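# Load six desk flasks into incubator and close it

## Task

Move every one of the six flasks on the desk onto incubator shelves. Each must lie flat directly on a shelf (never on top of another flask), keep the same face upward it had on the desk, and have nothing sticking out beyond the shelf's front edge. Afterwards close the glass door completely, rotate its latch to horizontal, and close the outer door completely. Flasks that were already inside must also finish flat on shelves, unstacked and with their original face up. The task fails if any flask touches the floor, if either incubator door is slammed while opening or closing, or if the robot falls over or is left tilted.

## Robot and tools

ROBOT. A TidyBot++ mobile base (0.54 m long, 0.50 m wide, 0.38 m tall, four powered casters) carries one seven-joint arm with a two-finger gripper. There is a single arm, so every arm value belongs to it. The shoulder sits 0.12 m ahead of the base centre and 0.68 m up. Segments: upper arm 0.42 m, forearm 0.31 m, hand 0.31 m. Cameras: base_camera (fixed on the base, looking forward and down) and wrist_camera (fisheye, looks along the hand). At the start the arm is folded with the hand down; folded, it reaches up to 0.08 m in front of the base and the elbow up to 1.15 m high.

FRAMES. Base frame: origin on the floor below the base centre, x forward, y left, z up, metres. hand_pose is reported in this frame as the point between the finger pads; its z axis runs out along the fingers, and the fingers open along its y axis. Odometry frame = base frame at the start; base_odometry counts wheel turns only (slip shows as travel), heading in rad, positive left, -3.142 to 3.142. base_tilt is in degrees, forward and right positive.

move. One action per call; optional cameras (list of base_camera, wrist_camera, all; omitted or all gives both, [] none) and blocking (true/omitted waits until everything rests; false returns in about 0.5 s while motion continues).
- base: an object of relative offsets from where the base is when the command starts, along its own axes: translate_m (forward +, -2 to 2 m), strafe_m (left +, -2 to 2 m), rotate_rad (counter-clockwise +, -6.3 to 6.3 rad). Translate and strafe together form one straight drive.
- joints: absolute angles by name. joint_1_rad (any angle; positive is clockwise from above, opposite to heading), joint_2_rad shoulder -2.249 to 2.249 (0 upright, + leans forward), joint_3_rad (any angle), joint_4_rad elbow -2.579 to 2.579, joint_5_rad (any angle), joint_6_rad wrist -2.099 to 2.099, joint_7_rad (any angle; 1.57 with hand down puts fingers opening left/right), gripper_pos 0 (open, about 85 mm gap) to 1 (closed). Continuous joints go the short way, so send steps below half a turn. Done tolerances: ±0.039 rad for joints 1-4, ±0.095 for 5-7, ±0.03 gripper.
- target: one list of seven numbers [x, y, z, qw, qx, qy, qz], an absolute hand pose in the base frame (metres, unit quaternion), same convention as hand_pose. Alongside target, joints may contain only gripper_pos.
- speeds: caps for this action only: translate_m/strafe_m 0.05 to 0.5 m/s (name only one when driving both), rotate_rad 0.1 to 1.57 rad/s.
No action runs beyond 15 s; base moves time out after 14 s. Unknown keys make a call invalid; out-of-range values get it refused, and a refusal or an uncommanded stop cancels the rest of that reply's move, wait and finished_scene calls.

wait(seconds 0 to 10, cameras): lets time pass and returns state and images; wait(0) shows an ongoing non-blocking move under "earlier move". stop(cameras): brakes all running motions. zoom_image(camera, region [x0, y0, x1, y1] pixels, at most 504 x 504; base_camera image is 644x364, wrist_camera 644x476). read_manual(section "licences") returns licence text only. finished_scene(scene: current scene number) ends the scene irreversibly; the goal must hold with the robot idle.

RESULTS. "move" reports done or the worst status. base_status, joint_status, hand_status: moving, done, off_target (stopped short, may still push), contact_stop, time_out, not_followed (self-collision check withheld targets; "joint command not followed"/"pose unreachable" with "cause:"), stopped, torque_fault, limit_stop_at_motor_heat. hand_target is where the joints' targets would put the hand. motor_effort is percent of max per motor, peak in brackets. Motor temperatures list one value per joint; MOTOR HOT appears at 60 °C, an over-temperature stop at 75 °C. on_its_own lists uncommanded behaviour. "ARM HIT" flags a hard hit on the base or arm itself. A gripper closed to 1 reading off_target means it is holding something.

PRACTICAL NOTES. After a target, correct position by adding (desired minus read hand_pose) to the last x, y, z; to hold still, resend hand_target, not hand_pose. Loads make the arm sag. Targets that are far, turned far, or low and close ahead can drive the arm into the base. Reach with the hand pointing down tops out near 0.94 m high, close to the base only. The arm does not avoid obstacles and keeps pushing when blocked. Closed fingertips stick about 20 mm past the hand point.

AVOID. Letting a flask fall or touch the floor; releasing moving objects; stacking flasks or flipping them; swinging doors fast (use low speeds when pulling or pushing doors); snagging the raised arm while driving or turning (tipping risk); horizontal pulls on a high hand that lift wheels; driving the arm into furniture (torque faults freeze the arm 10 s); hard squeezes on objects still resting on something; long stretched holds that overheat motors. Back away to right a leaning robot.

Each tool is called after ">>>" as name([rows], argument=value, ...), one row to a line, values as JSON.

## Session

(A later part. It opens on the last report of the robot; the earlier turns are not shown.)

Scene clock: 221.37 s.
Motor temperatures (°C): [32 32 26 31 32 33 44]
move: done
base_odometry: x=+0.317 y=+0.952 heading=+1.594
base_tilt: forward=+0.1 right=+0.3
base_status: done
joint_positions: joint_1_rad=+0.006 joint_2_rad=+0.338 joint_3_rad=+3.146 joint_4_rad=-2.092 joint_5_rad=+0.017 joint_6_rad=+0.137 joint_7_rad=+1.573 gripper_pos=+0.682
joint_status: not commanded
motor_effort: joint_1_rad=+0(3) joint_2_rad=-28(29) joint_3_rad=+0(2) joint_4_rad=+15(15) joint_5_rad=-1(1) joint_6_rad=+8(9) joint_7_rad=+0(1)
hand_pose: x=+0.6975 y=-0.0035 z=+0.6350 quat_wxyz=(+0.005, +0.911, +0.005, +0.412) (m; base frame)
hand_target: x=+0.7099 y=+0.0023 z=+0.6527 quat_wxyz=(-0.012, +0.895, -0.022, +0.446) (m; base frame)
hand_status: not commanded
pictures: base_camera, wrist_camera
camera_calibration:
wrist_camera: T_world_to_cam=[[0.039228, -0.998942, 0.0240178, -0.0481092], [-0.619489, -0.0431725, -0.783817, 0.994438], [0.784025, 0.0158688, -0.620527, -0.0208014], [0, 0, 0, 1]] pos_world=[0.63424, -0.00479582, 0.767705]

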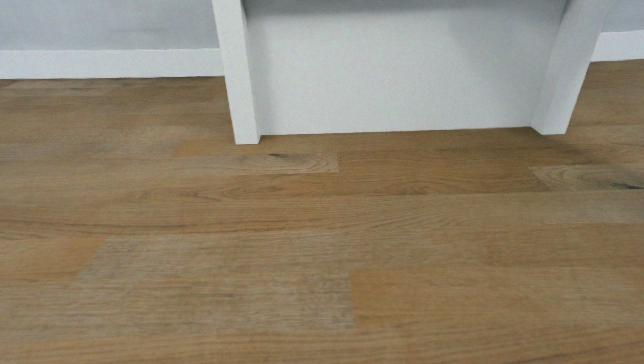

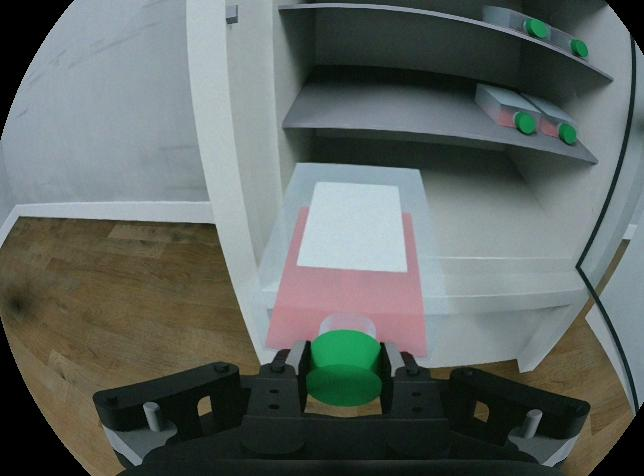

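>>> move(base={"translate_m": 0.44}, speeds={"translate_m": 0.35}, cameras=["all"])

Scene clock: 224.07 s.
Motor temperatures (°C): [32 32 26 31 32 33 44]
move: done
base_odometry: x=+0.307 y=+1.392 heading=+1.594
base_tilt: forward=+0.1 right=+0.4
base_status: done
joint_positions: joint_1_rad=+0.005 joint_2_rad=+0.297 joint_3_rad=+3.146 joint_4_rad=-2.135 joint_5_rad=+0.017 joint_6_rad=+0.142 joint_7_rad=+1.573 gripper_pos=+0.682
joint_status: not commanded
motor_effort: joint_1_rad=-1(2) joint_2_rad=-16(29) joint_3_rad=+1(2) joint_4_rad=+22(26) joint_5_rad=+0(1) joint_6_rad=+10(11) joint_7_rad=+0(1)
hand_pose: x=+0.6813 y=-0.0032 z=+0.6404 quat_wxyz=(+0.005, +0.911, +0.005, +0.413) (m; base frame)
hand_target: x=+0.7099 y=+0.0023 z=+0.6527 quat_wxyz=(-0.012, +0.895, -0.022, +0.446) (m; base frame)
hand_status: not commanded
pictures: base_camera, wrist_camera
camera_calibration:
wrist_camera: T_world_to_cam=[[0.0394052, -0.998937, 0.0239226, -0.0473193], [-0.617641, -0.04317, -0.785275, 0.988225], [0.785472, 0.0161683, -0.618685, -0.00687489], [0, 0, 0, 1]] pos_world=[0.617633, -0.0044962, 0.772907]

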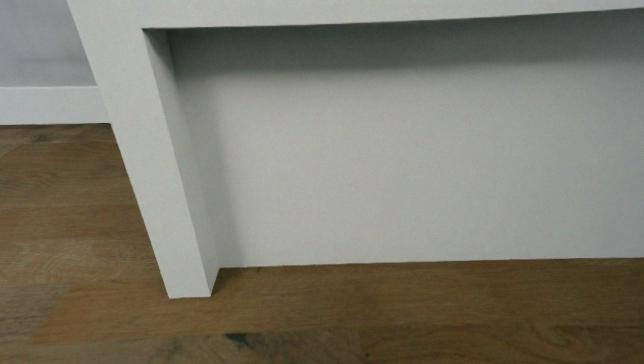

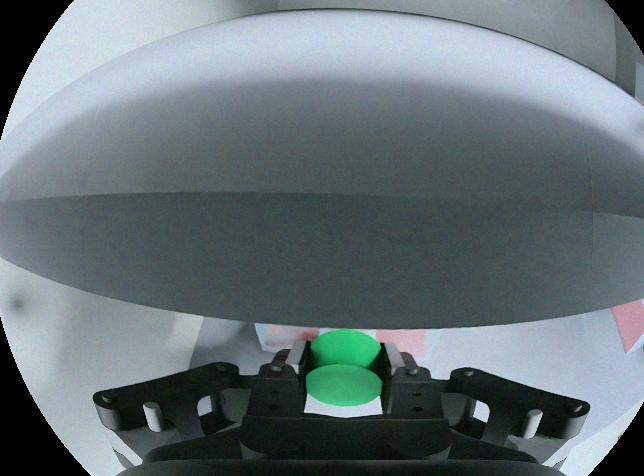

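>>> move(base={"translate_m": -0.03}, speeds={"translate_m": 0.1}, cameras=["all"])

Scene clock: 226.97 s.
Motor temperatures (°C): [32 32 26 31 32 33 44]
move: done
base_odometry: x=+0.308 y=+1.362 heading=+1.594
base_tilt: forward=+0.1 right=+0.3
base_status: done
joint_positions: joint_1_rad=+0.005 joint_2_rad=+0.340 joint_3_rad=+3.146 joint_4_rad=-2.106 joint_5_rad=+0.017 joint_6_rad=+0.150 joint_7_rad=+1.573 gripper_pos=+0.682
joint_status: not commanded
motor_effort: joint_1_rad=+0(1) joint_2_rad=-28(29) joint_3_rad=+0(1) joint_4_rad=+15(20) joint_5_rad=-1(1) joint_6_rad=+8(9) joint_7_rad=+0(1)
hand_pose: x=+0.6938 y=-0.0032 z=+0.6306 quat_wxyz=(+0.005, +0.912, +0.005, +0.410) (m; base frame)
hand_target: x=+0.7099 y=+0.0023 z=+0.6527 quat_wxyz=(-0.012, +0.895, -0.022, +0.446) (m; base frame)
hand_status: not commanded
pictures: base_camera, wrist_camera
camera_calibration:
wrist_camera: T_world_to_cam=[[0.0398186, -0.998925, 0.0237329, -0.0477347], [-0.621971, -0.0433679, -0.781838, 0.989174], [0.782027, 0.0163705, -0.62303, -0.0176637], [0, 0, 0, 1]] pos_world=[0.630952, -0.00449584, 0.763502]

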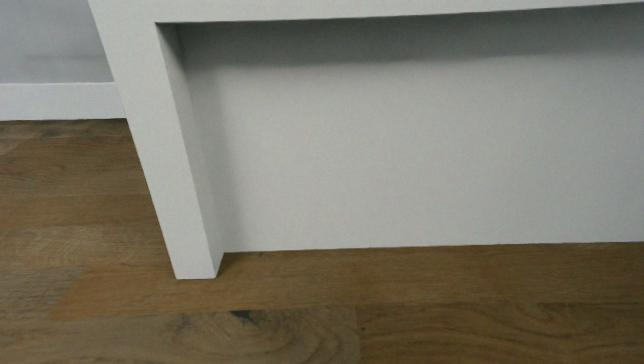

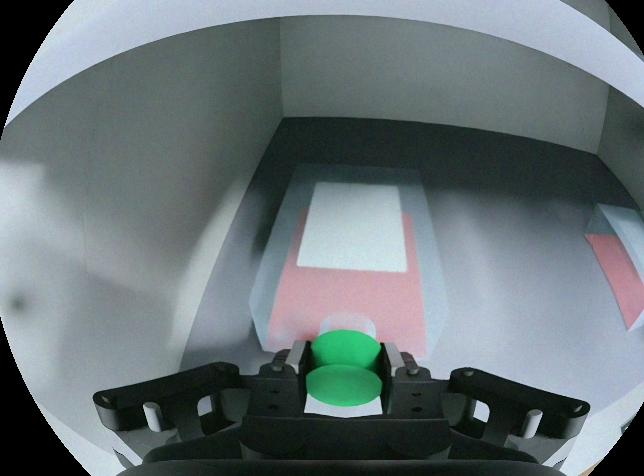

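>>> move(joints={"joint_2_rad": 0.40, "joint_4_rad": -2.143, "joint_6_rad": 0.33}, cameras=[])

>>> move(joints={"joint_2_rad": 0.425, "joint_4_rad": -2.16, "joint_6_rad": 0.372}, cameras=["wrist_camera"])

Scene clock: 228.03 s.
Motor temperatures (°C): [32 32 26 31 32 33 44]
move: done
base_odometry: x=+0.308 y=+1.362 heading=+1.594
base_tilt: forward=+0.0 right=+0.2
base_status: not commanded
joint_positions: joint_1_rad=+0.005 joint_2_rad=+0.393 joint_3_rad=+3.146 joint_4_rad=-2.130 joint_5_rad=+0.017 joint_6_rad=+0.257 joint_7_rad=+1.573 gripper_pos=+0.682
joint_status: all done
motor_effort: joint_1_rad=+0(1) joint_2_rad=-28(30) joint_3_rad=+0(1) joint_4_rad=+13(15) joint_5_rad=+0(1) joint_6_rad=+8(9) joint_7_rad=+0(1)
hand_pose: x=+0.7017 y=-0.0027 z=+0.6154 quat_wxyz=(+0.005, +0.905, +0.005, +0.424) (m; base frame)
hand_target: x=+0.7092 y=+0.0023 z=+0.6232 quat_wxyz=(-0.012, +0.894, -0.022, +0.448) (m; base frame)
hand_status: not commanded
pictures: none
No camera images: "cameras" was empty.

Scene clock: 228.67 s.
Motor temperatures (°C): [32 32 26 31 32 33 44]
move: done
base_odometry: x=+0.308 y=+1.362 heading=+1.594
base_tilt: forward=+0.1 right=+0.3
base_status: not commanded
joint_positions: joint_1_rad=+0.005 joint_2_rad=+0.406 joint_3_rad=+3.146 joint_4_rad=-2.142 joint_5_rad=+0.017 joint_6_rad=+0.307 joint_7_rad=+1.573 gripper_pos=+0.682
joint_status: all done
motor_effort: joint_1_rad=+0(1) joint_2_rad=-26(27) joint_3_rad=+0(1) joint_4_rad=+12(13) joint_5_rad=+0(1) joint_6_rad=+7(8) joint_7_rad=+0(1)
hand_pose: x=+0.7050 y=-0.0025 z=+0.6146 quat_wxyz=(+0.004, +0.900, +0.005, +0.435) (m; base frame)
hand_target: x=+0.7078 y=+0.0023 z=+0.6118 quat_wxyz=(-0.012, +0.894, -0.022, +0.448) (m; base frame)
hand_status: not commanded
pictures: wrist_camera
camera_calibration:
wrist_camera: T_world_to_cam=[[0.040229, -0.998888, 0.0246005, -0.0479337], [-0.577865, -0.0433441, -0.814981, 0.972917], [0.81514, 0.0185701, -0.578966, -0.0867809], [0, 0, 0, 1]] pos_world=[0.634881, -0.00409865, 0.743844]

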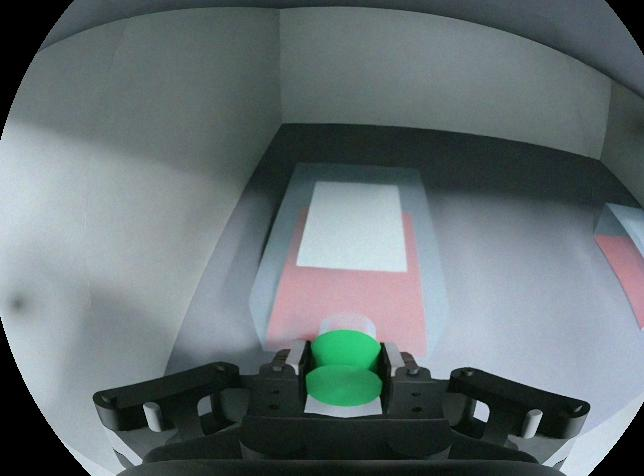

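>>> move(joints={"joint_2_rad": 0.445, "joint_4_rad": -2.172, "joint_6_rad": 0.372}, cameras=["wrist_camera"])

Scene clock: 230.33 s.
Motor temperatures (°C): [32 32 26 31 32 33 44]
move: done
base_odometry: x=+0.308 y=+1.362 heading=+1.594
base_tilt: forward=+0.0 right=+0.4
base_status: not commanded
joint_positions: joint_1_rad=+0.005 joint_2_rad=+0.407 joint_3_rad=+3.146 joint_4_rad=-2.146 joint_5_rad=+0.017 joint_6_rad=+0.315 joint_7_rad=+1.573 gripper_pos=+0.682
joint_status: all done
motor_effort: joint_1_rad=+0(1) joint_2_rad=-22(25) joint_3_rad=+0(1) joint_4_rad=+11(12) joint_5_rad=-1(1) joint_6_rad=+5(6) joint_7_rad=+0(1)
hand_pose: x=+0.7049 y=-0.0024 z=+0.6142 quat_wxyz=(+0.004, +0.900, +0.005, +0.437) (m; base frame)
hand_target: x=+0.7008 y=+0.0023 z=+0.5952 quat_wxyz=(-0.012, +0.901, -0.022, +0.433) (m; base frame)
hand_status: not commanded
pictures: wrist_camera
camera_calibration:
wrist_camera: T_world_to_cam=[[0.0402301, -0.998886, 0.0246711, -0.0479492], [-0.575234, -0.0433423, -0.81684, 0.971766], [0.816999, 0.0186698, -0.576337, -0.0899016], [0, 0, 0, 1]] pos_world=[0.634371, -0.00409878, 0.743146]

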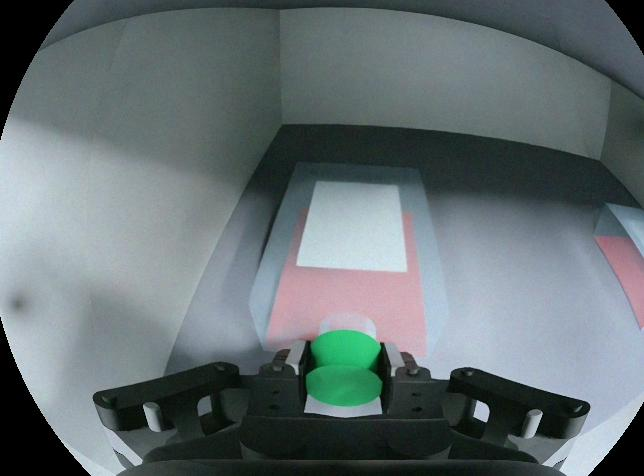

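>>> zoom_image(camera="wrist_camera", region=[220, 140, 470, 420])

>>> zoom_image(camera="wrist_camera", region=[80, 300, 330, 476])

Scaled by 1.800.

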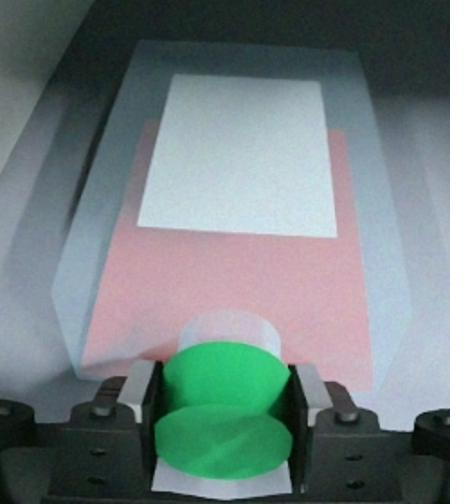

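Scaled by 2.016.

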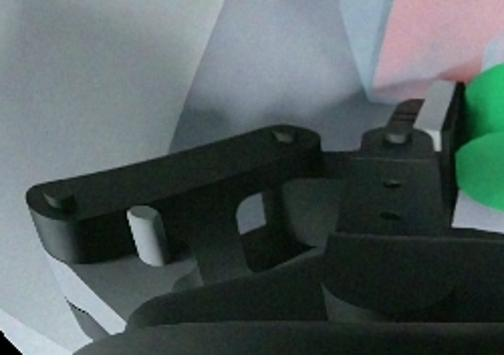

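>>> move(joints={"joint_6_rad": 0.20}, cameras=["wrist_camera"])

Scene clock: 233.23 s.
Motor temperatures (°C): [32 32 26 31 32 33 44]
move: done
base_odometry: x=+0.308 y=+1.362 heading=+1.594
base_tilt: forward=+0.0 right=+0.4
base_status: not commanded
joint_positions: joint_1_rad=+0.005 joint_2_rad=+0.399 joint_3_rad=+3.146 joint_4_rad=-2.124 joint_5_rad=+0.017 joint_6_rad=+0.257 joint_7_rad=+1.573 gripper_pos=+0.682
joint_status: all done
motor_effort: joint_1_rad=+0(1) joint_2_rad=-19(22) joint_3_rad=+0(1) joint_4_rad=+5(11) joint_5_rad=-1(2) joint_6_rad=+1(6) joint_7_rad=+0(2)
hand_pose: x=+0.7038 y=-0.0027 z=+0.6140 quat_wxyz=(+0.005, +0.906, +0.005, +0.424) (m; base frame)
hand_target: x=+0.6639 y=+0.0022 z=+0.5564 quat_wxyz=(-0.010, +0.935, -0.023, +0.354) (m; base frame)
hand_status: not commanded
pictures: wrist_camera
camera_calibration:
wrist_camera: T_world_to_cam=[[0.0402765, -0.9989, 0.0240065, -0.0477307], [-0.598147, -0.0433493, -0.800213, 0.976913], [0.800374, 0.0178704, -0.599235, -0.0633458], [0, 0, 0, 1]] pos_world=[0.63696, -0.00419776, 0.744925]

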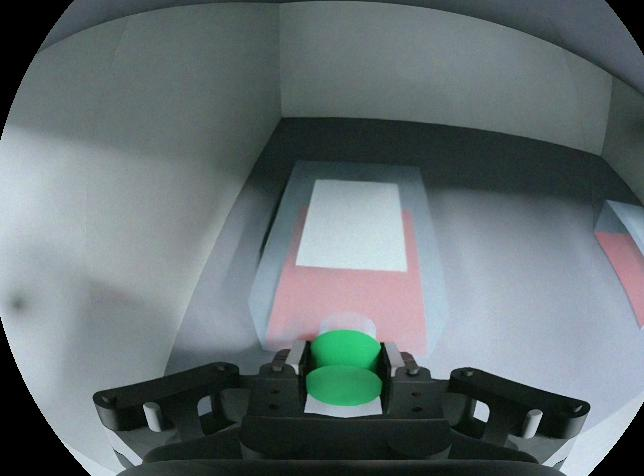

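>>> move(joints={"joint_2_rad": 0.425, "joint_4_rad": -2.15, "joint_6_rad": 0.20, "gripper_pos": 0.66}, cameras=[])

>>> move(joints={"gripper_pos": 0.45}, cameras=["wrist_camera"])

Scene clock: 234.07 s.
Motor temperatures (°C): [32 32 26 31 32 33 44]
move: done
base_odometry: x=+0.308 y=+1.362 heading=+1.594
base_tilt: forward=+0.0 right=+0.4
base_status: not commanded
joint_positions: joint_1_rad=+0.005 joint_2_rad=+0.399 joint_3_rad=+3.146 joint_4_rad=-2.123 joint_5_rad=+0.017 joint_6_rad=+0.257 joint_7_rad=+1.573 gripper_pos=+0.659
joint_status: all done
motor_effort: joint_1_rad=+0(1) joint_2_rad=-22(25) joint_3_rad=+0(1) joint_4_rad=+8(10) joint_5_rad=-1(2) joint_6_rad=+3(4) joint_7_rad=+0(1)
hand_pose: x=+0.7042 y=-0.0027 z=+0.6141 quat_wxyz=(+0.005, +0.906, +0.005, +0.424) (m; base frame)
hand_target: x=+0.6772 y=+0.0022 z=+0.5757 quat_wxyz=(-0.010, +0.927, -0.023, +0.374) (m; base frame)
hand_status: not commanded
pictures: none
No camera images: "cameras" was empty.

Scene clock: 234.70 s.
Motor temperatures (°C): [32 32 26 31 32 33 44]
move: done
base_odometry: x=+0.308 y=+1.362 heading=+1.594
base_tilt: forward=+0.1 right=+0.3
base_status: not commanded
joint_positions: joint_1_rad=+0.005 joint_2_rad=+0.403 joint_3_rad=+3.146 joint_4_rad=-2.126 joint_5_rad=+0.017 joint_6_rad=+0.257 joint_7_rad=+1.573 gripper_pos=+0.450
joint_status: all done
motor_effort: joint_1_rad=-2(3) joint_2_rad=-24(26) joint_3_rad=-1(2) joint_4_rad=+10(12) joint_5_rad=+0(1) joint_6_rad=+5(7) joint_7_rad=+0(2)
hand_pose: x=+0.7024 y=-0.0027 z=+0.6104 quat_wxyz=(+0.005, +0.907, +0.005, +0.421) (m; base frame)
hand_target: x=+0.6772 y=+0.0022 z=+0.5757 quat_wxyz=(-0.010, +0.927, -0.023, +0.374) (m; base frame)
hand_status: not commanded
pictures: wrist_camera
camera_calibration:
wrist_camera: T_world_to_cam=[[0.0403855, -0.998904, 0.0236451, -0.0474385], [-0.603786, -0.0432524, -0.795972, 0.974585], [0.796123, 0.0178692, -0.604871, -0.0579387], [0, 0, 0, 1]] pos_world=[0.636483, -0.00419806, 0.741819]

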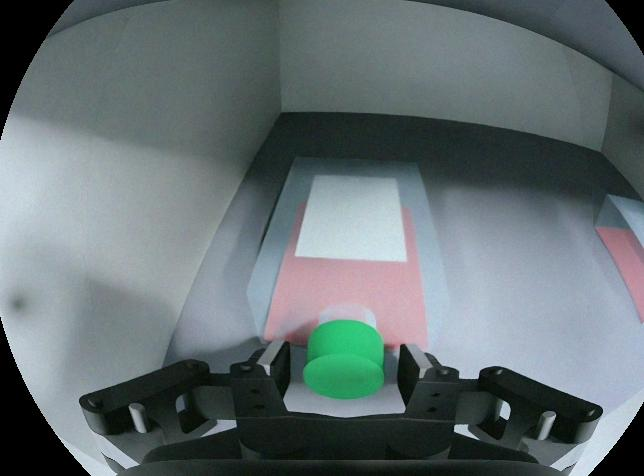

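>>> zoom_image(camera="wrist_camera", region=[250, 300, 450, 440])

Scaled by 2.520.

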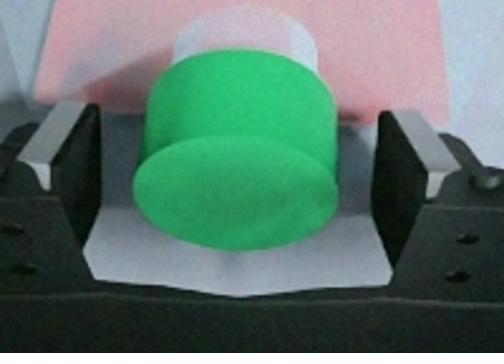

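>>> move(base={"translate_m": -0.07}, speeds={"translate_m": 0.12}, cameras=["wrist_camera"])

>>> zoom_image(camera="wrist_camera", region=[200, 250, 500, 420])

Scene clock: 236.23 s.
Motor temperatures (°C): [32 32 26 31 32 33 44]
move: done
base_odometry: x=+0.309 y=+1.292 heading=+1.593
base_tilt: forward=+0.1 right=+0.4
base_status: done
joint_positions: joint_1_rad=+0.005 joint_2_rad=+0.427 joint_3_rad=+3.146 joint_4_rad=-2.151 joint_5_rad=+0.017 joint_6_rad=+0.249 joint_7_rad=+1.573 gripper_pos=+0.450
joint_status: not commanded
motor_effort: joint_1_rad=+0(2) joint_2_rad=-28(29) joint_3_rad=+0(1) joint_4_rad=+12(14) joint_5_rad=+0(1) joint_6_rad=+7(9) joint_7_rad=+0(2)
hand_pose: x=+0.6874 y=-0.0026 z=+0.5850 quat_wxyz=(+0.004, +0.919, +0.005, +0.395) (m; base frame)
hand_target: x=+0.6772 y=+0.0022 z=+0.5757 quat_wxyz=(-0.010, +0.927, -0.023, +0.374) (m; base frame)
hand_status: not commanded
pictures: wrist_camera
camera_calibration:
wrist_camera: T_world_to_cam=[[0.0415829, -0.998911, 0.0211419, -0.0455675], [-0.647173, -0.0430499, -0.761127, 0.954773], [0.761208, 0.0179674, -0.648259, -0.0120365], [0, 0, 0, 1]] pos_world=[0.62896, -0.00419881, 0.719864]

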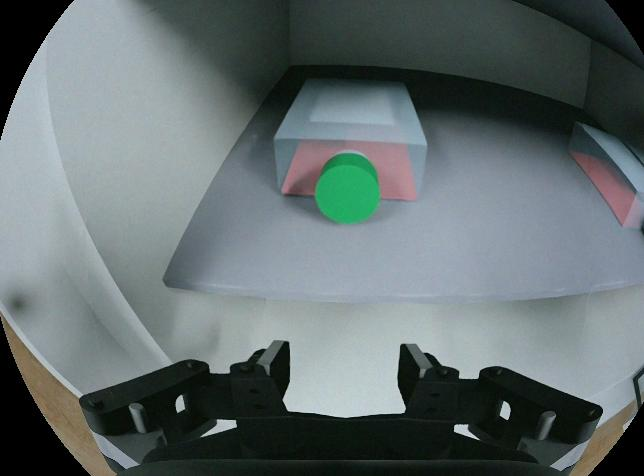

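Scaled by 1.680.

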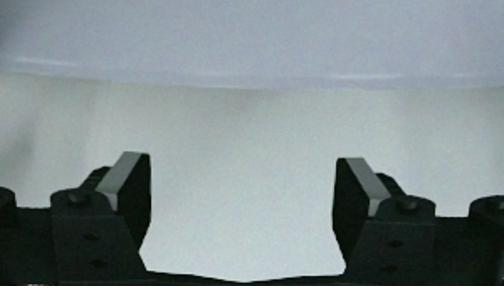

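>>> move(base={"translate_m": -0.25}, cameras=[])

>>> move(base={"translate_m": -0.5445, "strafe_m": 1.067, "rotate_rad": 2.286}, joints={"joint_2_rad": -0.3, "joint_4_rad": -0.8, "joint_6_rad": -1.94, "gripper_pos": 0.45}, speeds={"rotate_rad": 1.2}, cameras=["wrist_camera"])

Scene clock: 239.37 s.
Motor temperatures (°C): [32 32 26 31 32 33 44]
move: done
base_odometry: x=+0.315 y=+1.042 heading=+1.594
base_tilt: forward=+0.1 right=+0.4
base_status: done
joint_positions: joint_1_rad=+0.004 joint_2_rad=+0.429 joint_3_rad=+3.146 joint_4_rad=-2.152 joint_5_rad=+0.017 joint_6_rad=+0.249 joint_7_rad=+1.573 gripper_pos=+0.450
joint_status: not commanded
motor_effort: joint_1_rad=-1(2) joint_2_rad=-28(31) joint_3_rad=+0(2) joint_4_rad=+12(14) joint_5_rad=-1(1) joint_6_rad=+7(8) joint_7_rad=+0(2)
hand_pose: x=+0.6868 y=-0.0022 z=+0.5838 quat_wxyz=(+0.004, +0.919, +0.006, +0.394) (m; base frame)
hand_target: x=+0.6772 y=+0.0022 z=+0.5757 quat_wxyz=(-0.010, +0.927, -0.023, +0.374) (m; base frame)
hand_status: not commanded
pictures: none
No camera images: "cameras" was empty.

Scene clock: 243.43 s.
Motor temperatures (°C): [32 32 26 31 32 33 44]
move: done
base_odometry: x=-0.740 y=+0.472 heading=-2.402
base_tilt: forward=+0.1 right=+0.3
base_status: done
joint_positions: joint_1_rad=+0.007 joint_2_rad=-0.296 joint_3_rad=+3.147 joint_4_rad=-0.810 joint_5_rad=+0.017 joint_6_rad=-1.862 joint_7_rad=+1.573 gripper_pos=+0.450
joint_status: all done
motor_effort: joint_1_rad=+0(5) joint_2_rad=+0(32) joint_3_rad=+1(4) joint_4_rad=+11(20) joint_5_rad=+0(1) joint_6_rad=+7(9) joint_7_rad=-1(2)
hand_pose: x=+0.3666 y=-0.0075 z=+1.1335 quat_wxyz=(+0.008, +0.928, -0.010, +0.373) (m; base frame)
hand_target: x=+0.3463 y=+0.0019 z=+1.1219 quat_wxyz=(-0.009, +0.939, -0.023, +0.344) (m; base frame)
hand_status: not commanded
pictures: wrist_camera
camera_calibration:
wrist_camera: T_world_to_cam=[[0.00988869, -0.999835, 0.0152398, -0.0303273], [-0.683641, -0.0178822, -0.7296, 1.14223], [0.729752, -0.00320374, -0.683705, 0.639397], [0, 0, 0, 1]] pos_world=[0.314575, -0.00784824, 1.27099]

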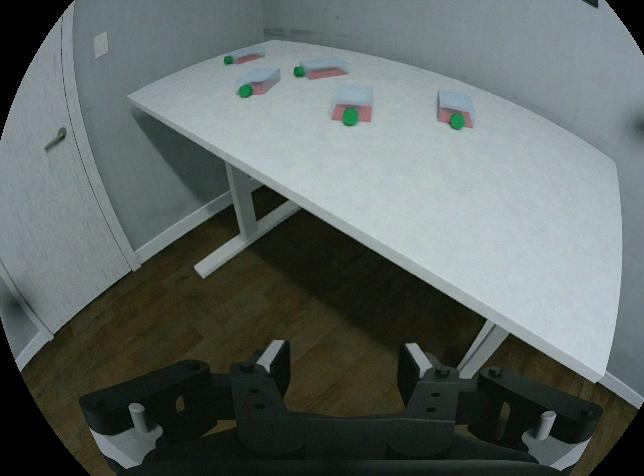

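>>> zoom_image(camera="wrist_camera", region=[310, 70, 490, 140])

Scaled by 2.800.

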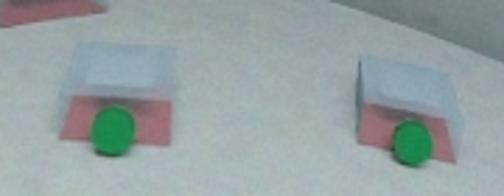

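>>> move(base={"translate_m": 0.225, "strafe_m": -0.018}, joints={"joint_2_rad": 0.1, "joint_4_rad": -1.037, "joint_6_rad": -1.18, "gripper_pos": 0.4}, cameras=[])

>>> move(joints={"joint_2_rad": 0.075, "joint_4_rad": -1.253, "joint_6_rad": -0.865}, cameras=["wrist_camera"])

Scene clock: 247.37 s.
Motor temperatures (°C): [32 32 26 31 32 33 44]
move: done
base_odometry: x=-0.918 y=+0.334 heading=-2.403
base_tilt: forward=+0.1 right=+0.3
base_status: done
joint_positions: joint_1_rad=+0.007 joint_2_rad=+0.101 joint_3_rad=+3.147 joint_4_rad=-1.038 joint_5_rad=+0.017 joint_6_rad=-1.262 joint_7_rad=+1.573 gripper_pos=+0.400
joint_status: all done
motor_effort: joint_1_rad=+0(1) joint_2_rad=-21(34) joint_3_rad=+0(2) joint_4_rad=+17(21) joint_5_rad=+0(1) joint_6_rad=+7(9) joint_7_rad=+0(1)
hand_pose: x=+0.6570 y=-0.0103 z=+1.0021 quat_wxyz=(+0.011, +0.932, -0.005, +0.362) (m; base frame)
hand_target: x=+0.6748 y=+0.0022 z=+1.0213 quat_wxyz=(-0.011, +0.916, -0.023, +0.401) (m; base frame)
hand_status: not commanded
pictures: none
No camera images: "cameras" was empty.

Scene clock: 248.93 s.
Motor temperatures (°C): [32 32 26 31 32 33 44]
move: done
base_odometry: x=-0.918 y=+0.334 heading=-2.403
base_tilt: forward=+0.1 right=+0.3
base_status: not commanded
joint_positions: joint_1_rad=+0.007 joint_2_rad=+0.093 joint_3_rad=+3.147 joint_4_rad=-1.241 joint_5_rad=+0.017 joint_6_rad=-0.947 joint_7_rad=+1.573 gripper_pos=+0.400
joint_status: all done
motor_effort: joint_1_rad=+0(1) joint_2_rad=-24(25) joint_3_rad=+0(1) joint_4_rad=+19(21) joint_5_rad=+0(1) joint_6_rad=+8(9) joint_7_rad=+0(2)
hand_pose: x=+0.6998 y=-0.0101 z=+0.9720 quat_wxyz=(+0.011, +0.909, -0.003, +0.418) (m; base frame)
hand_target: x=+0.7086 y=+0.0023 z=+0.9955 quat_wxyz=(-0.012, +0.889, -0.022, +0.457) (m; base frame)
hand_status: not commanded
pictures: wrist_camera
camera_calibration:
wrist_camera: T_world_to_cam=[[0.0192486, -0.999396, 0.0289395, -0.0536546], [-0.610183, -0.0346718, -0.791502, 1.26065], [0.792027, -0.00242315, -0.610482, 0.171135], [0, 0, 0, 1]] pos_world=[0.634718, -0.00949843, 1.10384]

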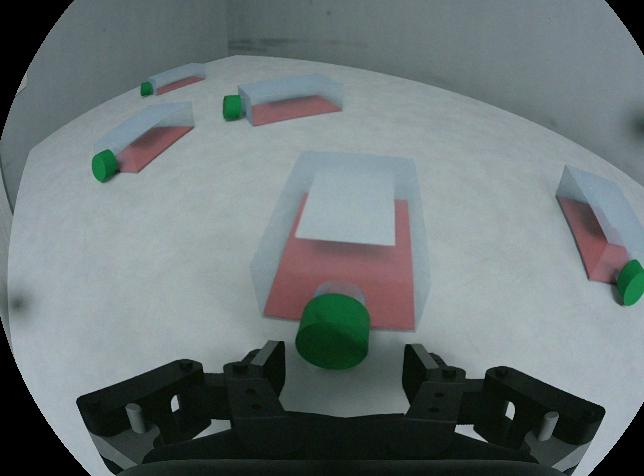

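>>> move(base={"translate_m": 0.0, "strafe_m": 0.052, "rotate_rad": -0.065}, speeds={"rotate_rad": 0.15}, cameras=["wrist_camera"])

Scene clock: 250.63 s.
Motor temperatures (°C): [32 32 26 31 32 33 44]
move: done
base_odometry: x=-0.883 y=+0.295 heading=-2.467
base_tilt: forward=+0.0 right=+0.4
base_status: done
joint_positions: joint_1_rad=-0.001 joint_2_rad=+0.090 joint_3_rad=+3.142 joint_4_rad=-1.241 joint_5_rad=+0.017 joint_6_rad=-0.944 joint_7_rad=+1.573 gripper_pos=+0.400
joint_status: not commanded
motor_effort: joint_1_rad=+0(3) joint_2_rad=-23(25) joint_3_rad=+0(3) joint_4_rad=+19(20) joint_5_rad=-1(1) joint_6_rad=+8(8) joint_7_rad=-1(2)
hand_pose: x=+0.6996 y=-0.0023 z=+0.9740 quat_wxyz=(+0.008, +0.908, +0.003, +0.420) (m; base frame)
hand_target: x=+0.7086 y=+0.0023 z=+0.9955 quat_wxyz=(-0.012, +0.889, -0.022, +0.457) (m; base frame)
hand_status: not commanded
pictures: wrist_camera
camera_calibration:
wrist_camera: T_world_to_cam=[[0.0327525, -0.999052, 0.0286605, -0.0551315], [-0.605712, -0.0426509, -0.79454, 1.26221], [0.79501, 0.00866313, -0.606535, 0.166647], [0, 0, 0, 1]] pos_world=[0.633858, -0.00268831, 1.10554]

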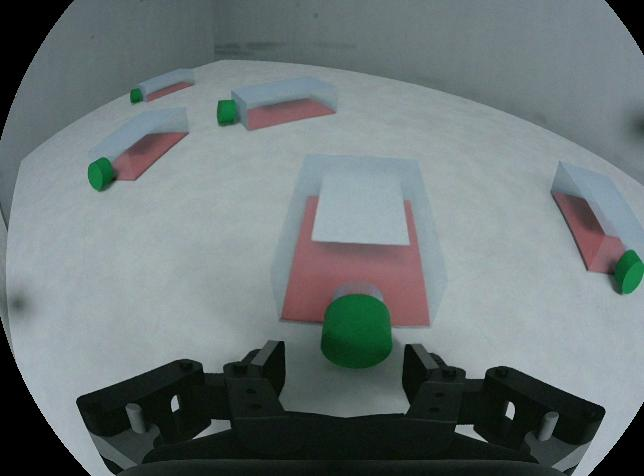

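>>> move(base={"translate_m": 0.026, "strafe_m": -0.0065}, speeds={"translate_m": 0.1}, cameras=["wrist_camera"])

Scene clock: 251.70 s.
Motor temperatures (°C): [32 32 26 31 32 33 44]
move: done
base_odometry: x=-0.908 y=+0.284 heading=-2.467
base_tilt: forward=+0.0 right=+0.4
base_status: done
joint_positions: joint_1_rad=-0.001 joint_2_rad=+0.087 joint_3_rad=+3.142 joint_4_rad=-1.242 joint_5_rad=+0.017 joint_6_rad=-0.941 joint_7_rad=+1.573 gripper_pos=+0.400
joint_status: not commanded
motor_effort: joint_1_rad=-1(2) joint_2_rad=-23(26) joint_3_rad=+1(2) joint_4_rad=+19(20) joint_5_rad=-1(1) joint_6_rad=+8(8) joint_7_rad=+0(1)
hand_pose: x=+0.6991 y=-0.0024 z=+0.9763 quat_wxyz=(+0.008, +0.906, +0.003, +0.422) (m; base frame)
hand_target: x=+0.7086 y=+0.0023 z=+0.9955 quat_wxyz=(-0.012, +0.889, -0.022, +0.457) (m; base frame)
hand_status: not commanded
pictures: wrist_camera
camera_calibration:
wrist_camera: T_world_to_cam=[[0.0326674, -0.999052, 0.0287855, -0.055228], [-0.601169, -0.0426495, -0.797983, 1.26385], [0.798454, 0.00876308, -0.601992, 0.161501], [0, 0, 0, 1]] pos_world=[0.63264, -0.00268845, 1.10734]

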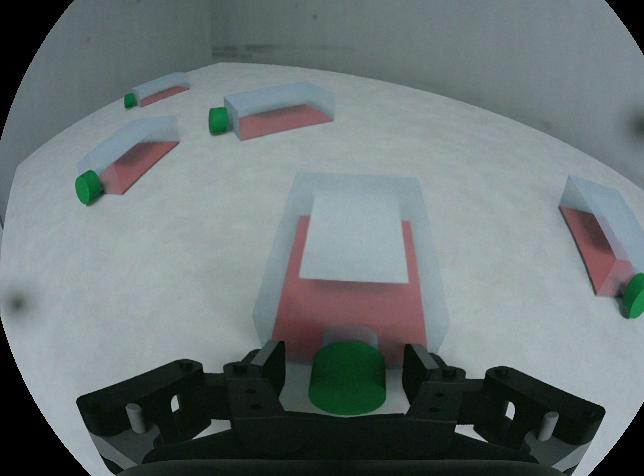

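>>> move(joints={"joint_4_rad": -1.268, "gripper_pos": 0.5}, cameras=[])

>>> move(joints={"gripper_pos": 0.62}, cameras=[])

>>> move(joints={"gripper_pos": 0.85}, cameras=["wrist_camera"])

Scene clock: 252.57 s.
Motor temperatures (°C): [32 32 26 31 32 33 44]
move: done
base_odometry: x=-0.908 y=+0.284 heading=-2.467
base_tilt: forward=+0.1 right=+0.4
base_status: not commanded
joint_positions: joint_1_rad=-0.001 joint_2_rad=+0.087 joint_3_rad=+3.142 joint_4_rad=-1.256 joint_5_rad=+0.017 joint_6_rad=-0.941 joint_7_rad=+1.573 gripper_pos=+0.500
joint_status: all done
motor_effort: joint_1_rad=+0(1) joint_2_rad=-23(25) joint_3_rad=+0(1) joint_4_rad=+19(20) joint_5_rad=+0(1) joint_6_rad=+8(8) joint_7_rad=+0(1)
hand_pose: x=+0.6973 y=-0.0024 z=+0.9687 quat_wxyz=(+0.008, +0.909, +0.003, +0.416) (m; base frame)
hand_target: x=+0.7070 y=+0.0023 z=+0.9872 quat_wxyz=(-0.012, +0.893, -0.022, +0.450) (m; base frame)
hand_status: not commanded
pictures: none
No camera images: "cameras" was empty.

Scene clock: 253.10 s.
Motor temperatures (°C): [32 32 26 31 32 33 44]
move: done
base_odometry: x=-0.908 y=+0.284 heading=-2.467
base_tilt: forward=+0.0 right=+0.3
base_status: not commanded
joint_positions: joint_1_rad=-0.001 joint_2_rad=+0.087 joint_3_rad=+3.142 joint_4_rad=-1.256 joint_5_rad=+0.017 joint_6_rad=-0.941 joint_7_rad=+1.573 gripper_pos=+0.620
joint_status: all done
motor_effort: joint_1_rad=+0(1) joint_2_rad=-23(24) joint_3_rad=+0(1) joint_4_rad=+20(20) joint_5_rad=-1(1) joint_6_rad=+8(8) joint_7_rad=+0(1)
hand_pose: x=+0.6973 y=-0.0024 z=+0.9687 quat_wxyz=(+0.008, +0.909, +0.003, +0.416) (m; base frame)
hand_target: x=+0.7070 y=+0.0023 z=+0.9872 quat_wxyz=(-0.012, +0.893, -0.022, +0.450) (m; base frame)
hand_status: not commanded
pictures: none
No camera images: "cameras" was empty.

Scene clock: 253.73 s.
Motor temperatures (°C): [32 32 26 31 32 33 44]
move: off_target
base_odometry: x=-0.908 y=+0.284 heading=-2.467
base_tilt: forward=+0.0 right=+0.4
base_status: not commanded
joint_positions: joint_1_rad=-0.001 joint_2_rad=+0.086 joint_3_rad=+3.142 joint_4_rad=-1.256 joint_5_rad=+0.017 joint_6_rad=-0.940 joint_7_rad=+1.573 gripper_pos=+0.682
joint_status: gripper_pos off_target (ended at +0.682, target +0.850)
motor_effort: joint_1_rad=+0(1) joint_2_rad=-23(24) joint_3_rad=+1(1) joint_4_rad=+19(20) joint_5_rad=-1(1) joint_6_rad=+8(8) joint_7_rad=+0(1)
hand_pose: x=+0.6972 y=-0.0024 z=+0.9690 quat_wxyz=(+0.008, +0.909, +0.003, +0.417) (m; base frame)
hand_target: x=+0.7070 y=+0.0023 z=+0.9872 quat_wxyz=(-0.012, +0.893, -0.022, +0.450) (m; base frame)
hand_status: not commanded
pictures: wrist_camera
camera_calibration:
wrist_camera: T_world_to_cam=[[0.0330341, -0.999052, 0.0283646, -0.0548096], [-0.611352, -0.0426499, -0.790209, 1.2566], [0.790669, 0.00876312, -0.612181, 0.17397], [0, 0, 0, 1]] pos_world=[0.632481, -0.00268844, 1.10103]

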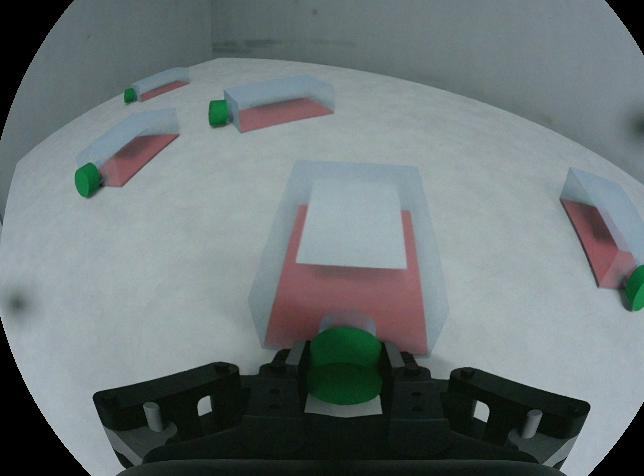

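>>> move(joints={"joint_2_rad": 0.1, "joint_4_rad": -1.037, "joint_6_rad": -1.18}, cameras=[])

>>> move(base={"translate_m": -0.5}, speeds={"translate_m": 0.45}, cameras=["wrist_camera"])

Scene clock: 255.93 s.
Motor temperatures (°C): [32 32 26 31 32 33 44]
move: done
base_odometry: x=-0.908 y=+0.284 heading=-2.467
base_tilt: forward=+0.1 right=+0.4
base_status: not commanded
joint_positions: joint_1_rad=-0.001 joint_2_rad=+0.100 joint_3_rad=+3.142 joint_4_rad=-1.052 joint_5_rad=+0.017 joint_6_rad=-1.106 joint_7_rad=+1.573 gripper_pos=+0.682
joint_status: all done
motor_effort: joint_1_rad=+0(1) joint_2_rad=-23(26) joint_3_rad=+0(1) joint_4_rad=+19(22) joint_5_rad=+0(1) joint_6_rad=+9(10) joint_7_rad=+0(1)
hand_pose: x=+0.6888 y=-0.0028 z=+1.0313 quat_wxyz=(+0.009, +0.904, +0.001, +0.428) (m; base frame)
hand_target: x=+0.6748 y=+0.0022 z=+1.0213 quat_wxyz=(-0.011, +0.916, -0.023, +0.401) (m; base frame)
hand_status: not commanded
pictures: none
No camera images: "cameras" was empty.

Scene clock: 258.37 s.
Motor temperatures (°C): [32 32 26 31 32 33 44]
move: done
base_odometry: x=-0.517 y=+0.596 heading=-2.467
base_tilt: forward=+0.0 right=+0.3
base_status: done
joint_positions: joint_1_rad=-0.001 joint_2_rad=+0.107 joint_3_rad=+3.142 joint_4_rad=-1.050 joint_5_rad=+0.017 joint_6_rad=-1.111 joint_7_rad=+1.573 gripper_pos=+0.682
joint_status: not commanded
motor_effort: joint_1_rad=-1(2) joint_2_rad=-24(28) joint_3_rad=+0(1) joint_4_rad=+20(20) joint_5_rad=-1(1) joint_6_rad=+8(9) joint_7_rad=+1(1)
hand_pose: x=+0.6903 y=-0.0028 z=+1.0265 quat_wxyz=(+0.009, +0.906, +0.001, +0.423) (m; base frame)
hand_target: x=+0.6748 y=+0.0022 z=+1.0213 quat_wxyz=(-0.011, +0.916, -0.023, +0.401) (m; base frame)
hand_status: not commanded
pictures: wrist_camera
camera_calibration:
wrist_camera: T_world_to_cam=[[0.0299733, -0.999159, 0.0279651, -0.0541625], [-0.6006, -0.0403669, -0.79853, 1.29895], [0.798988, 0.00713871, -0.601305, 0.197688], [0, 0, 0, 1]] pos_world=[0.623826, -0.00309342, 1.15764]

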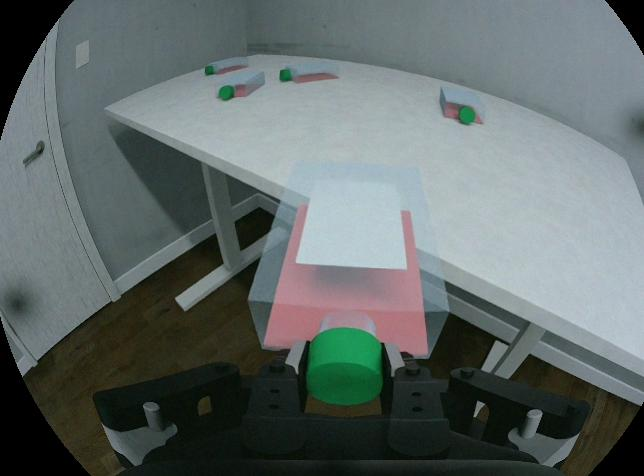

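>>> move(base={"translate_m": -0.983, "strafe_m": 0.330, "rotate_rad": -2.222}, speeds={"rotate_rad": 1.2}, blocking=false, cameras=[])

>>> wait(seconds=0.6, cameras=[])

>>> move(joints={"joint_2_rad": 0.16, "joint_4_rad": -1.324, "joint_6_rad": -0.721}, blocking=false, cameras=[])

>>> move(joints={"joint_2_rad": 0.222, "joint_4_rad": -1.583, "joint_6_rad": -0.408}, blocking=false, cameras=[])

>>> move(joints={"joint_2_rad": 0.28, "joint_4_rad": -1.842, "joint_6_rad": -0.094}, blocking=false, cameras=[])

>>> move(joints={"joint_2_rad": 0.32, "joint_4_rad": -2.065, "joint_6_rad": 0.18}, cameras=["all"])

Scene clock: 259.23 s.
Motor temperatures (°C): [32 32 25 31 32 33 44]
move: moving
base_odometry: x=-0.452 y=+0.620 heading=-2.669
base_tilt: forward=+0.0 right=+0.3
base_status: translate_m moving; strafe_m moving; rotate_rad moving
joint_positions: joint_1_rad=-0.003 joint_2_rad=+0.118 joint_3_rad=+3.142 joint_4_rad=-1.050 joint_5_rad=+0.017 joint_6_rad=-1.111 joint_7_rad=+1.573 gripper_pos=+0.682
joint_status: not commanded
motor_effort: joint_1_rad=+1(3) joint_2_rad=-27(28) joint_3_rad=+2(3) joint_4_rad=+19(20) joint_5_rad=+0(1) joint_6_rad=+8(9) joint_7_rad=+0(1)
hand_pose: x=+0.6941 y=-0.0016 z=+1.0203 quat_wxyz=(+0.008, +0.908, +0.002, +0.418) (m; base frame)
hand_target: x=+0.6748 y=+0.0022 z=+1.0213 quat_wxyz=(-0.011, +0.916, -0.023, +0.401) (m; base frame)
hand_status: not commanded
pictures: none
No camera images: "cameras" was empty.

Scene clock: 259.83 s.
Motor temperatures (°C): [32 32 25 31 32 33 44]
earlier move: moving
base_odometry: x=-0.237 y=+0.698 heading=+3.059
base_tilt: forward=+0.1 right=+0.3
base_status: translate_m moving; strafe_m moving; rotate_rad moving
joint_positions: joint_1_rad=-0.003 joint_2_rad=+0.119 joint_3_rad=+3.142 joint_4_rad=-1.050 joint_5_rad=+0.017 joint_6_rad=-1.111 joint_7_rad=+1.573 gripper_pos=+0.682
joint_status: not commanded
motor_effort: joint_1_rad=-1(3) joint_2_rad=-26(29) joint_3_rad=+0(3) joint_4_rad=+19(20) joint_5_rad=-1(1) joint_6_rad=+8(9) joint_7_rad=+0(1)
hand_pose: x=+0.6945 y=-0.0019 z=+1.0196 quat_wxyz=(+0.008, +0.909, +0.002, +0.417) (m; base frame)
hand_target: x=+0.6748 y=+0.0022 z=+1.0213 quat_wxyz=(-0.011, +0.916, -0.023, +0.401) (m; base frame)
hand_status: not commanded
wait: 0.60 s; no rest
pictures: none
No camera images: "cameras" was empty.

Scene clock: 260.33 s.
Motor temperatures (°C): [32 32 25 31 32 33 44]
move: moving
base_odometry: x=-0.043 y=+0.769 heading=+2.593
base_tilt: forward=+0.1 right=+0.3
base_status: translate_m moving; strafe_m moving; rotate_rad moving
joint_positions: joint_1_rad=-0.003 joint_2_rad=+0.124 joint_3_rad=+3.142 joint_4_rad=-1.145 joint_5_rad=+0.017 joint_6_rad=-1.035 joint_7_rad=+1.573 gripper_pos=+0.682
joint_status: joint_2_rad moving; joint_4_rad moving; joint_6_rad moving
motor_effort: joint_1_rad=+0(1) joint_2_rad=-24(27) joint_3_rad=+1(1) joint_4_rad=+20(20) joint_5_rad=+0(1) joint_6_rad=+8(9) joint_7_rad=+0(1)
hand_pose: x=+0.7025 y=-0.0017 z=+0.9840 quat_wxyz=(+0.008, +0.914, +0.003, +0.406) (m; base frame)
hand_target: x=+0.7147 y=+0.0022 z=+0.9846 quat_wxyz=(-0.011, +0.905, -0.022, +0.424) (m; base frame)
hand_status: not commanded
pictures: none
No camera images: "cameras" was empty.

Scene clock: 260.83 s.
Motor temperatures (°C): [32 32 25 31 32 33 44]
move: moving
base_odometry: x=+0.151 y=+0.840 heading=+2.128
base_tilt: forward=+0.1 right=+0.4
base_status: translate_m moving; strafe_m moving; rotate_rad moving
joint_positions: joint_1_rad=-0.003 joint_2_rad=+0.206 joint_3_rad=+3.142 joint_4_rad=-1.457 joint_5_rad=+0.017 joint_6_rad=-0.630 joint_7_rad=+1.573 gripper_pos=+0.682
joint_status: joint_2_rad moving; joint_4_rad moving; joint_6_rad moving
motor_effort: joint_1_rad=+0(1) joint_2_rad=-33(33) joint_3_rad=+0(1) joint_4_rad=+21(21) joint_5_rad=-1(1) joint_6_rad=+9(9) joint_7_rad=+0(1)
hand_pose: x=+0.7517 y=-0.0002 z=+0.8590 quat_wxyz=(+0.007, +0.911, +0.006, +0.412) (m; base frame)
hand_target: x=+0.7669 y=+0.0023 z=+0.8812 quat_wxyz=(-0.012, +0.889, -0.022, +0.457) (m; base frame)
hand_status: not commanded
pictures: none
No camera images: "cameras" was empty.

Scene clock: 261.33 s.
Motor temperatures (°C): [32 32 25 31 32 33 44]
move: moving
base_odometry: x=+0.344 y=+0.910 heading=+1.699
base_tilt: forward=+0.0 right=+0.4
base_status: translate_m moving; strafe_m moving; rotate_rad moving
joint_positions: joint_1_rad=+0.007 joint_2_rad=+0.267 joint_3_rad=+3.144 joint_4_rad=-1.740 joint_5_rad=+0.017 joint_6_rad=-0.267 joint_7_rad=+1.573 gripper_pos=+0.682
joint_status: joint_2_rad moving; joint_4_rad moving; joint_6_rad moving
motor_effort: joint_1_rad=-6(6) joint_2_rad=-30(33) joint_3_rad=-4(4) joint_4_rad=+20(22) joint_5_rad=+0(1) joint_6_rad=+8(9) joint_7_rad=+1(1)
hand_pose: x=+0.7522 y=-0.0061 z=+0.7534 quat_wxyz=(+0.008, +0.907, +0.003, +0.420) (m; base frame)
hand_target: x=+0.7665 y=+0.0023 z=+0.7736 quat_wxyz=(-0.012, +0.886, -0.022, +0.464) (m; base frame)
hand_status: not commanded
pictures: none
No camera images: "cameras" was empty.

Scene clock: 262.77 s.
Motor temperatures (°C): [32 32 25 31 32 33 44]
move: done
base_odometry: x=+0.457 y=+0.952 heading=+1.593
base_tilt: forward=+0.0 right=+0.3
base_status: done
joint_positions: joint_1_rad=+0.011 joint_2_rad=+0.327 joint_3_rad=+3.149 joint_4_rad=-2.055 joint_5_rad=+0.017 joint_6_rad=+0.094 joint_7_rad=+1.573 gripper_pos=+0.682
joint_status: all done
motor_effort: joint_1_rad=-1(6) joint_2_rad=-29(32) joint_3_rad=+0(4) joint_4_rad=+15(19) joint_5_rad=+0(1) joint_6_rad=+9(9) joint_7_rad=+1(1)
hand_pose: x=+0.7051 y=-0.0088 z=+0.6475 quat_wxyz=(+0.008, +0.910, +0.001, +0.414) (m; base frame)
hand_target: x=+0.7179 y=+0.0023 z=+0.6682 quat_wxyz=(-0.012, +0.892, -0.022, +0.451) (m; base frame)
hand_status: not commanded
pictures: base_camera, wrist_camera
camera_calibration:
wrist_camera: T_world_to_cam=[[0.0300514, -0.999215, 0.0258212, -0.0486959], [-0.616318, -0.0388611, -0.786538, 1.00817], [0.786924, 0.0077225, -0.617002, -0.0233457], [0, 0, 0, 1]] pos_world=[0.641188, -0.00929881, 0.779816]

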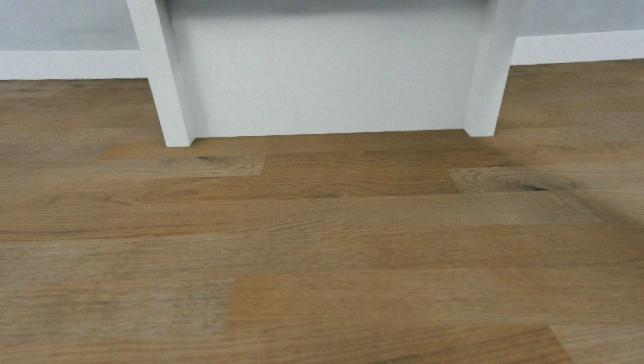

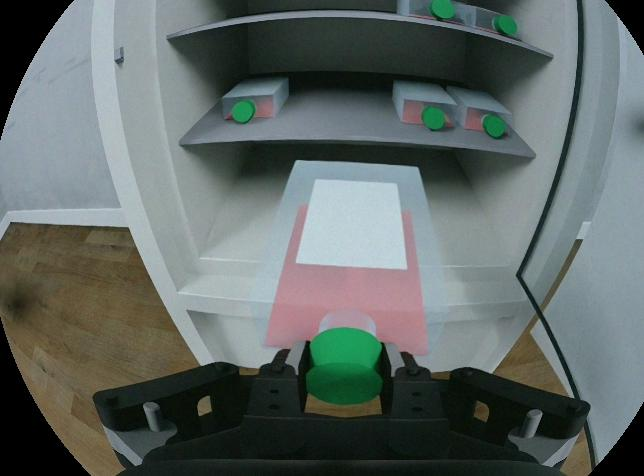

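>>> zoom_image(camera="base_camera", region=[140, 110, 220, 155])

>>> zoom_image(camera="base_camera", region=[440, 110, 520, 155])

Scaled by 6.300.

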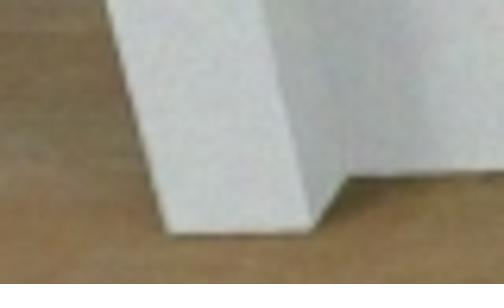

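Scaled by 6.300.

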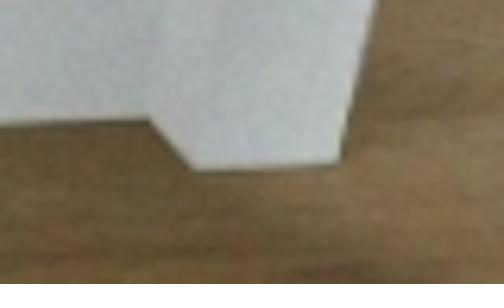

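>>> move(base={"translate_m": 0.397, "rotate_rad": 0.009}, speeds={"translate_m": 0.35}, cameras=["wrist_camera"])

Scene clock: 265.77 s.
Motor temperatures (°C): [32 32 25 31 32 33 44]
move: done
base_odometry: x=+0.449 y=+1.349 heading=+1.601
base_tilt: forward=+0.2 right=+0.3
base_status: done
joint_positions: joint_1_rad=+0.007 joint_2_rad=+0.330 joint_3_rad=+3.148 joint_4_rad=-2.059 joint_5_rad=+0.017 joint_6_rad=+0.100 joint_7_rad=+1.573 gripper_pos=+0.682
joint_status: not commanded
motor_effort: joint_1_rad=-1(4) joint_2_rad=-28(30) joint_3_rad=+0(3) joint_4_rad=+15(17) joint_5_rad=-1(1) joint_6_rad=+8(9) joint_7_rad=+0(1)
hand_pose: x=+0.7047 y=-0.0056 z=+0.6458 quat_wxyz=(+0.007, +0.910, +0.003, +0.414) (m; base frame)
hand_target: x=+0.7179 y=+0.0023 z=+0.6682 quat_wxyz=(-0.012, +0.892, -0.022, +0.451) (m; base frame)
hand_status: not commanded
pictures: wrist_camera
camera_calibration:
wrist_camera: T_world_to_cam=[[0.0354437, -0.99905, 0.025342, -0.0489235], [-0.616309, -0.0418128, -0.786394, 1.00665], [0.786707, 0.0122542, -0.617205, -0.0237327], [0, 0, 0, 1]] pos_world=[0.640811, -0.00649548, 0.778214]

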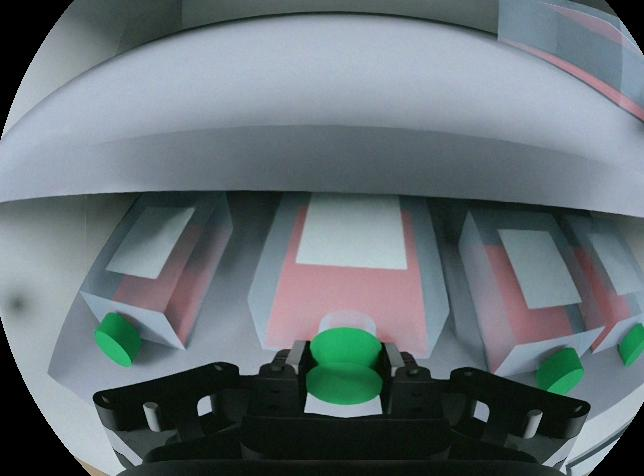

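>>> move(joints={"joint_2_rad": 0.372, "joint_4_rad": -2.117, "joint_6_rad": 0.283}, cameras=[])

>>> move(joints={"joint_2_rad": 0.395, "joint_4_rad": -2.135, "joint_6_rad": 0.283}, cameras=["wrist_camera"])

Scene clock: 268.10 s.
Motor temperatures (°C): [32 32 25 31 32 33 44]
move: done
base_odometry: x=+0.449 y=+1.349 heading=+1.601
base_tilt: forward=+0.0 right=+0.4
base_status: not commanded
joint_positions: joint_1_rad=+0.007 joint_2_rad=+0.381 joint_3_rad=+3.148 joint_4_rad=-2.111 joint_5_rad=+0.017 joint_6_rad=+0.206 joint_7_rad=+1.573 gripper_pos=+0.682
joint_status: all done
motor_effort: joint_1_rad=+0(1) joint_2_rad=-29(31) joint_3_rad=+0(0) joint_4_rad=+14(16) joint_5_rad=-1(1) joint_6_rad=+8(10) joint_7_rad=+0(1)
hand_pose: x=+0.7008 y=-0.0051 z=+0.6179 quat_wxyz=(+0.006, +0.910, +0.004, +0.415) (m; base frame)
hand_target: x=+0.7134 y=+0.0023 z=+0.6393 quat_wxyz=(-0.012, +0.892, -0.022, +0.451) (m; base frame)
hand_status: not commanded
pictures: none
No camera images: "cameras" was empty.

Scene clock: 268.70 s.
Motor temperatures (°C): [32 32 25 31 32 33 44]
move: done
base_odometry: x=+0.449 y=+1.349 heading=+1.601
base_tilt: forward=+0.1 right=+0.3
base_status: not commanded
joint_positions: joint_1_rad=+0.007 joint_2_rad=+0.387 joint_3_rad=+3.148 joint_4_rad=-2.117 joint_5_rad=+0.017 joint_6_rad=+0.215 joint_7_rad=+1.573 gripper_pos=+0.682
joint_status: all done
motor_effort: joint_1_rad=-1(1) joint_2_rad=-27(29) joint_3_rad=+0(1) joint_4_rad=+13(14) joint_5_rad=+0(1) joint_6_rad=+7(9) joint_7_rad=+0(1)
hand_pose: x=+0.6993 y=-0.0050 z=+0.6141 quat_wxyz=(+0.006, +0.910, +0.004, +0.414) (m; base frame)
hand_target: x=+0.7042 y=+0.0023 z=+0.6180 quat_wxyz=(-0.012, +0.901, -0.022, +0.432) (m; base frame)
hand_status: not commanded
pictures: wrist_camera
camera_calibration:
wrist_camera: T_world_to_cam=[[0.0368527, -0.999028, 0.0242054, -0.0475783], [-0.616471, -0.0417912, -0.786268, 0.978418], [0.786515, 0.0140542, -0.617412, -0.038776], [0, 0, 0, 1]] pos_world=[0.635418, -0.00609782, 0.746509]

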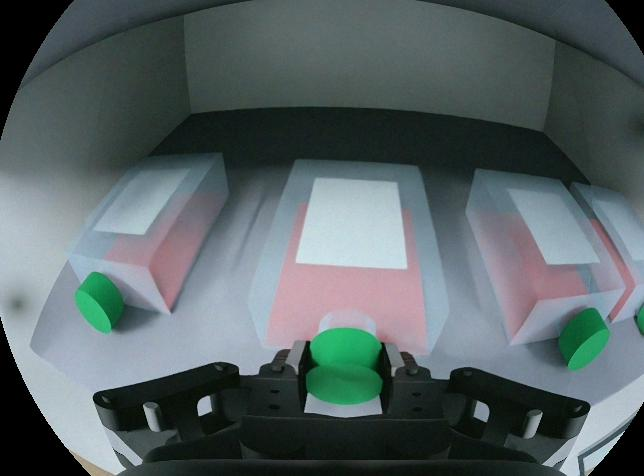

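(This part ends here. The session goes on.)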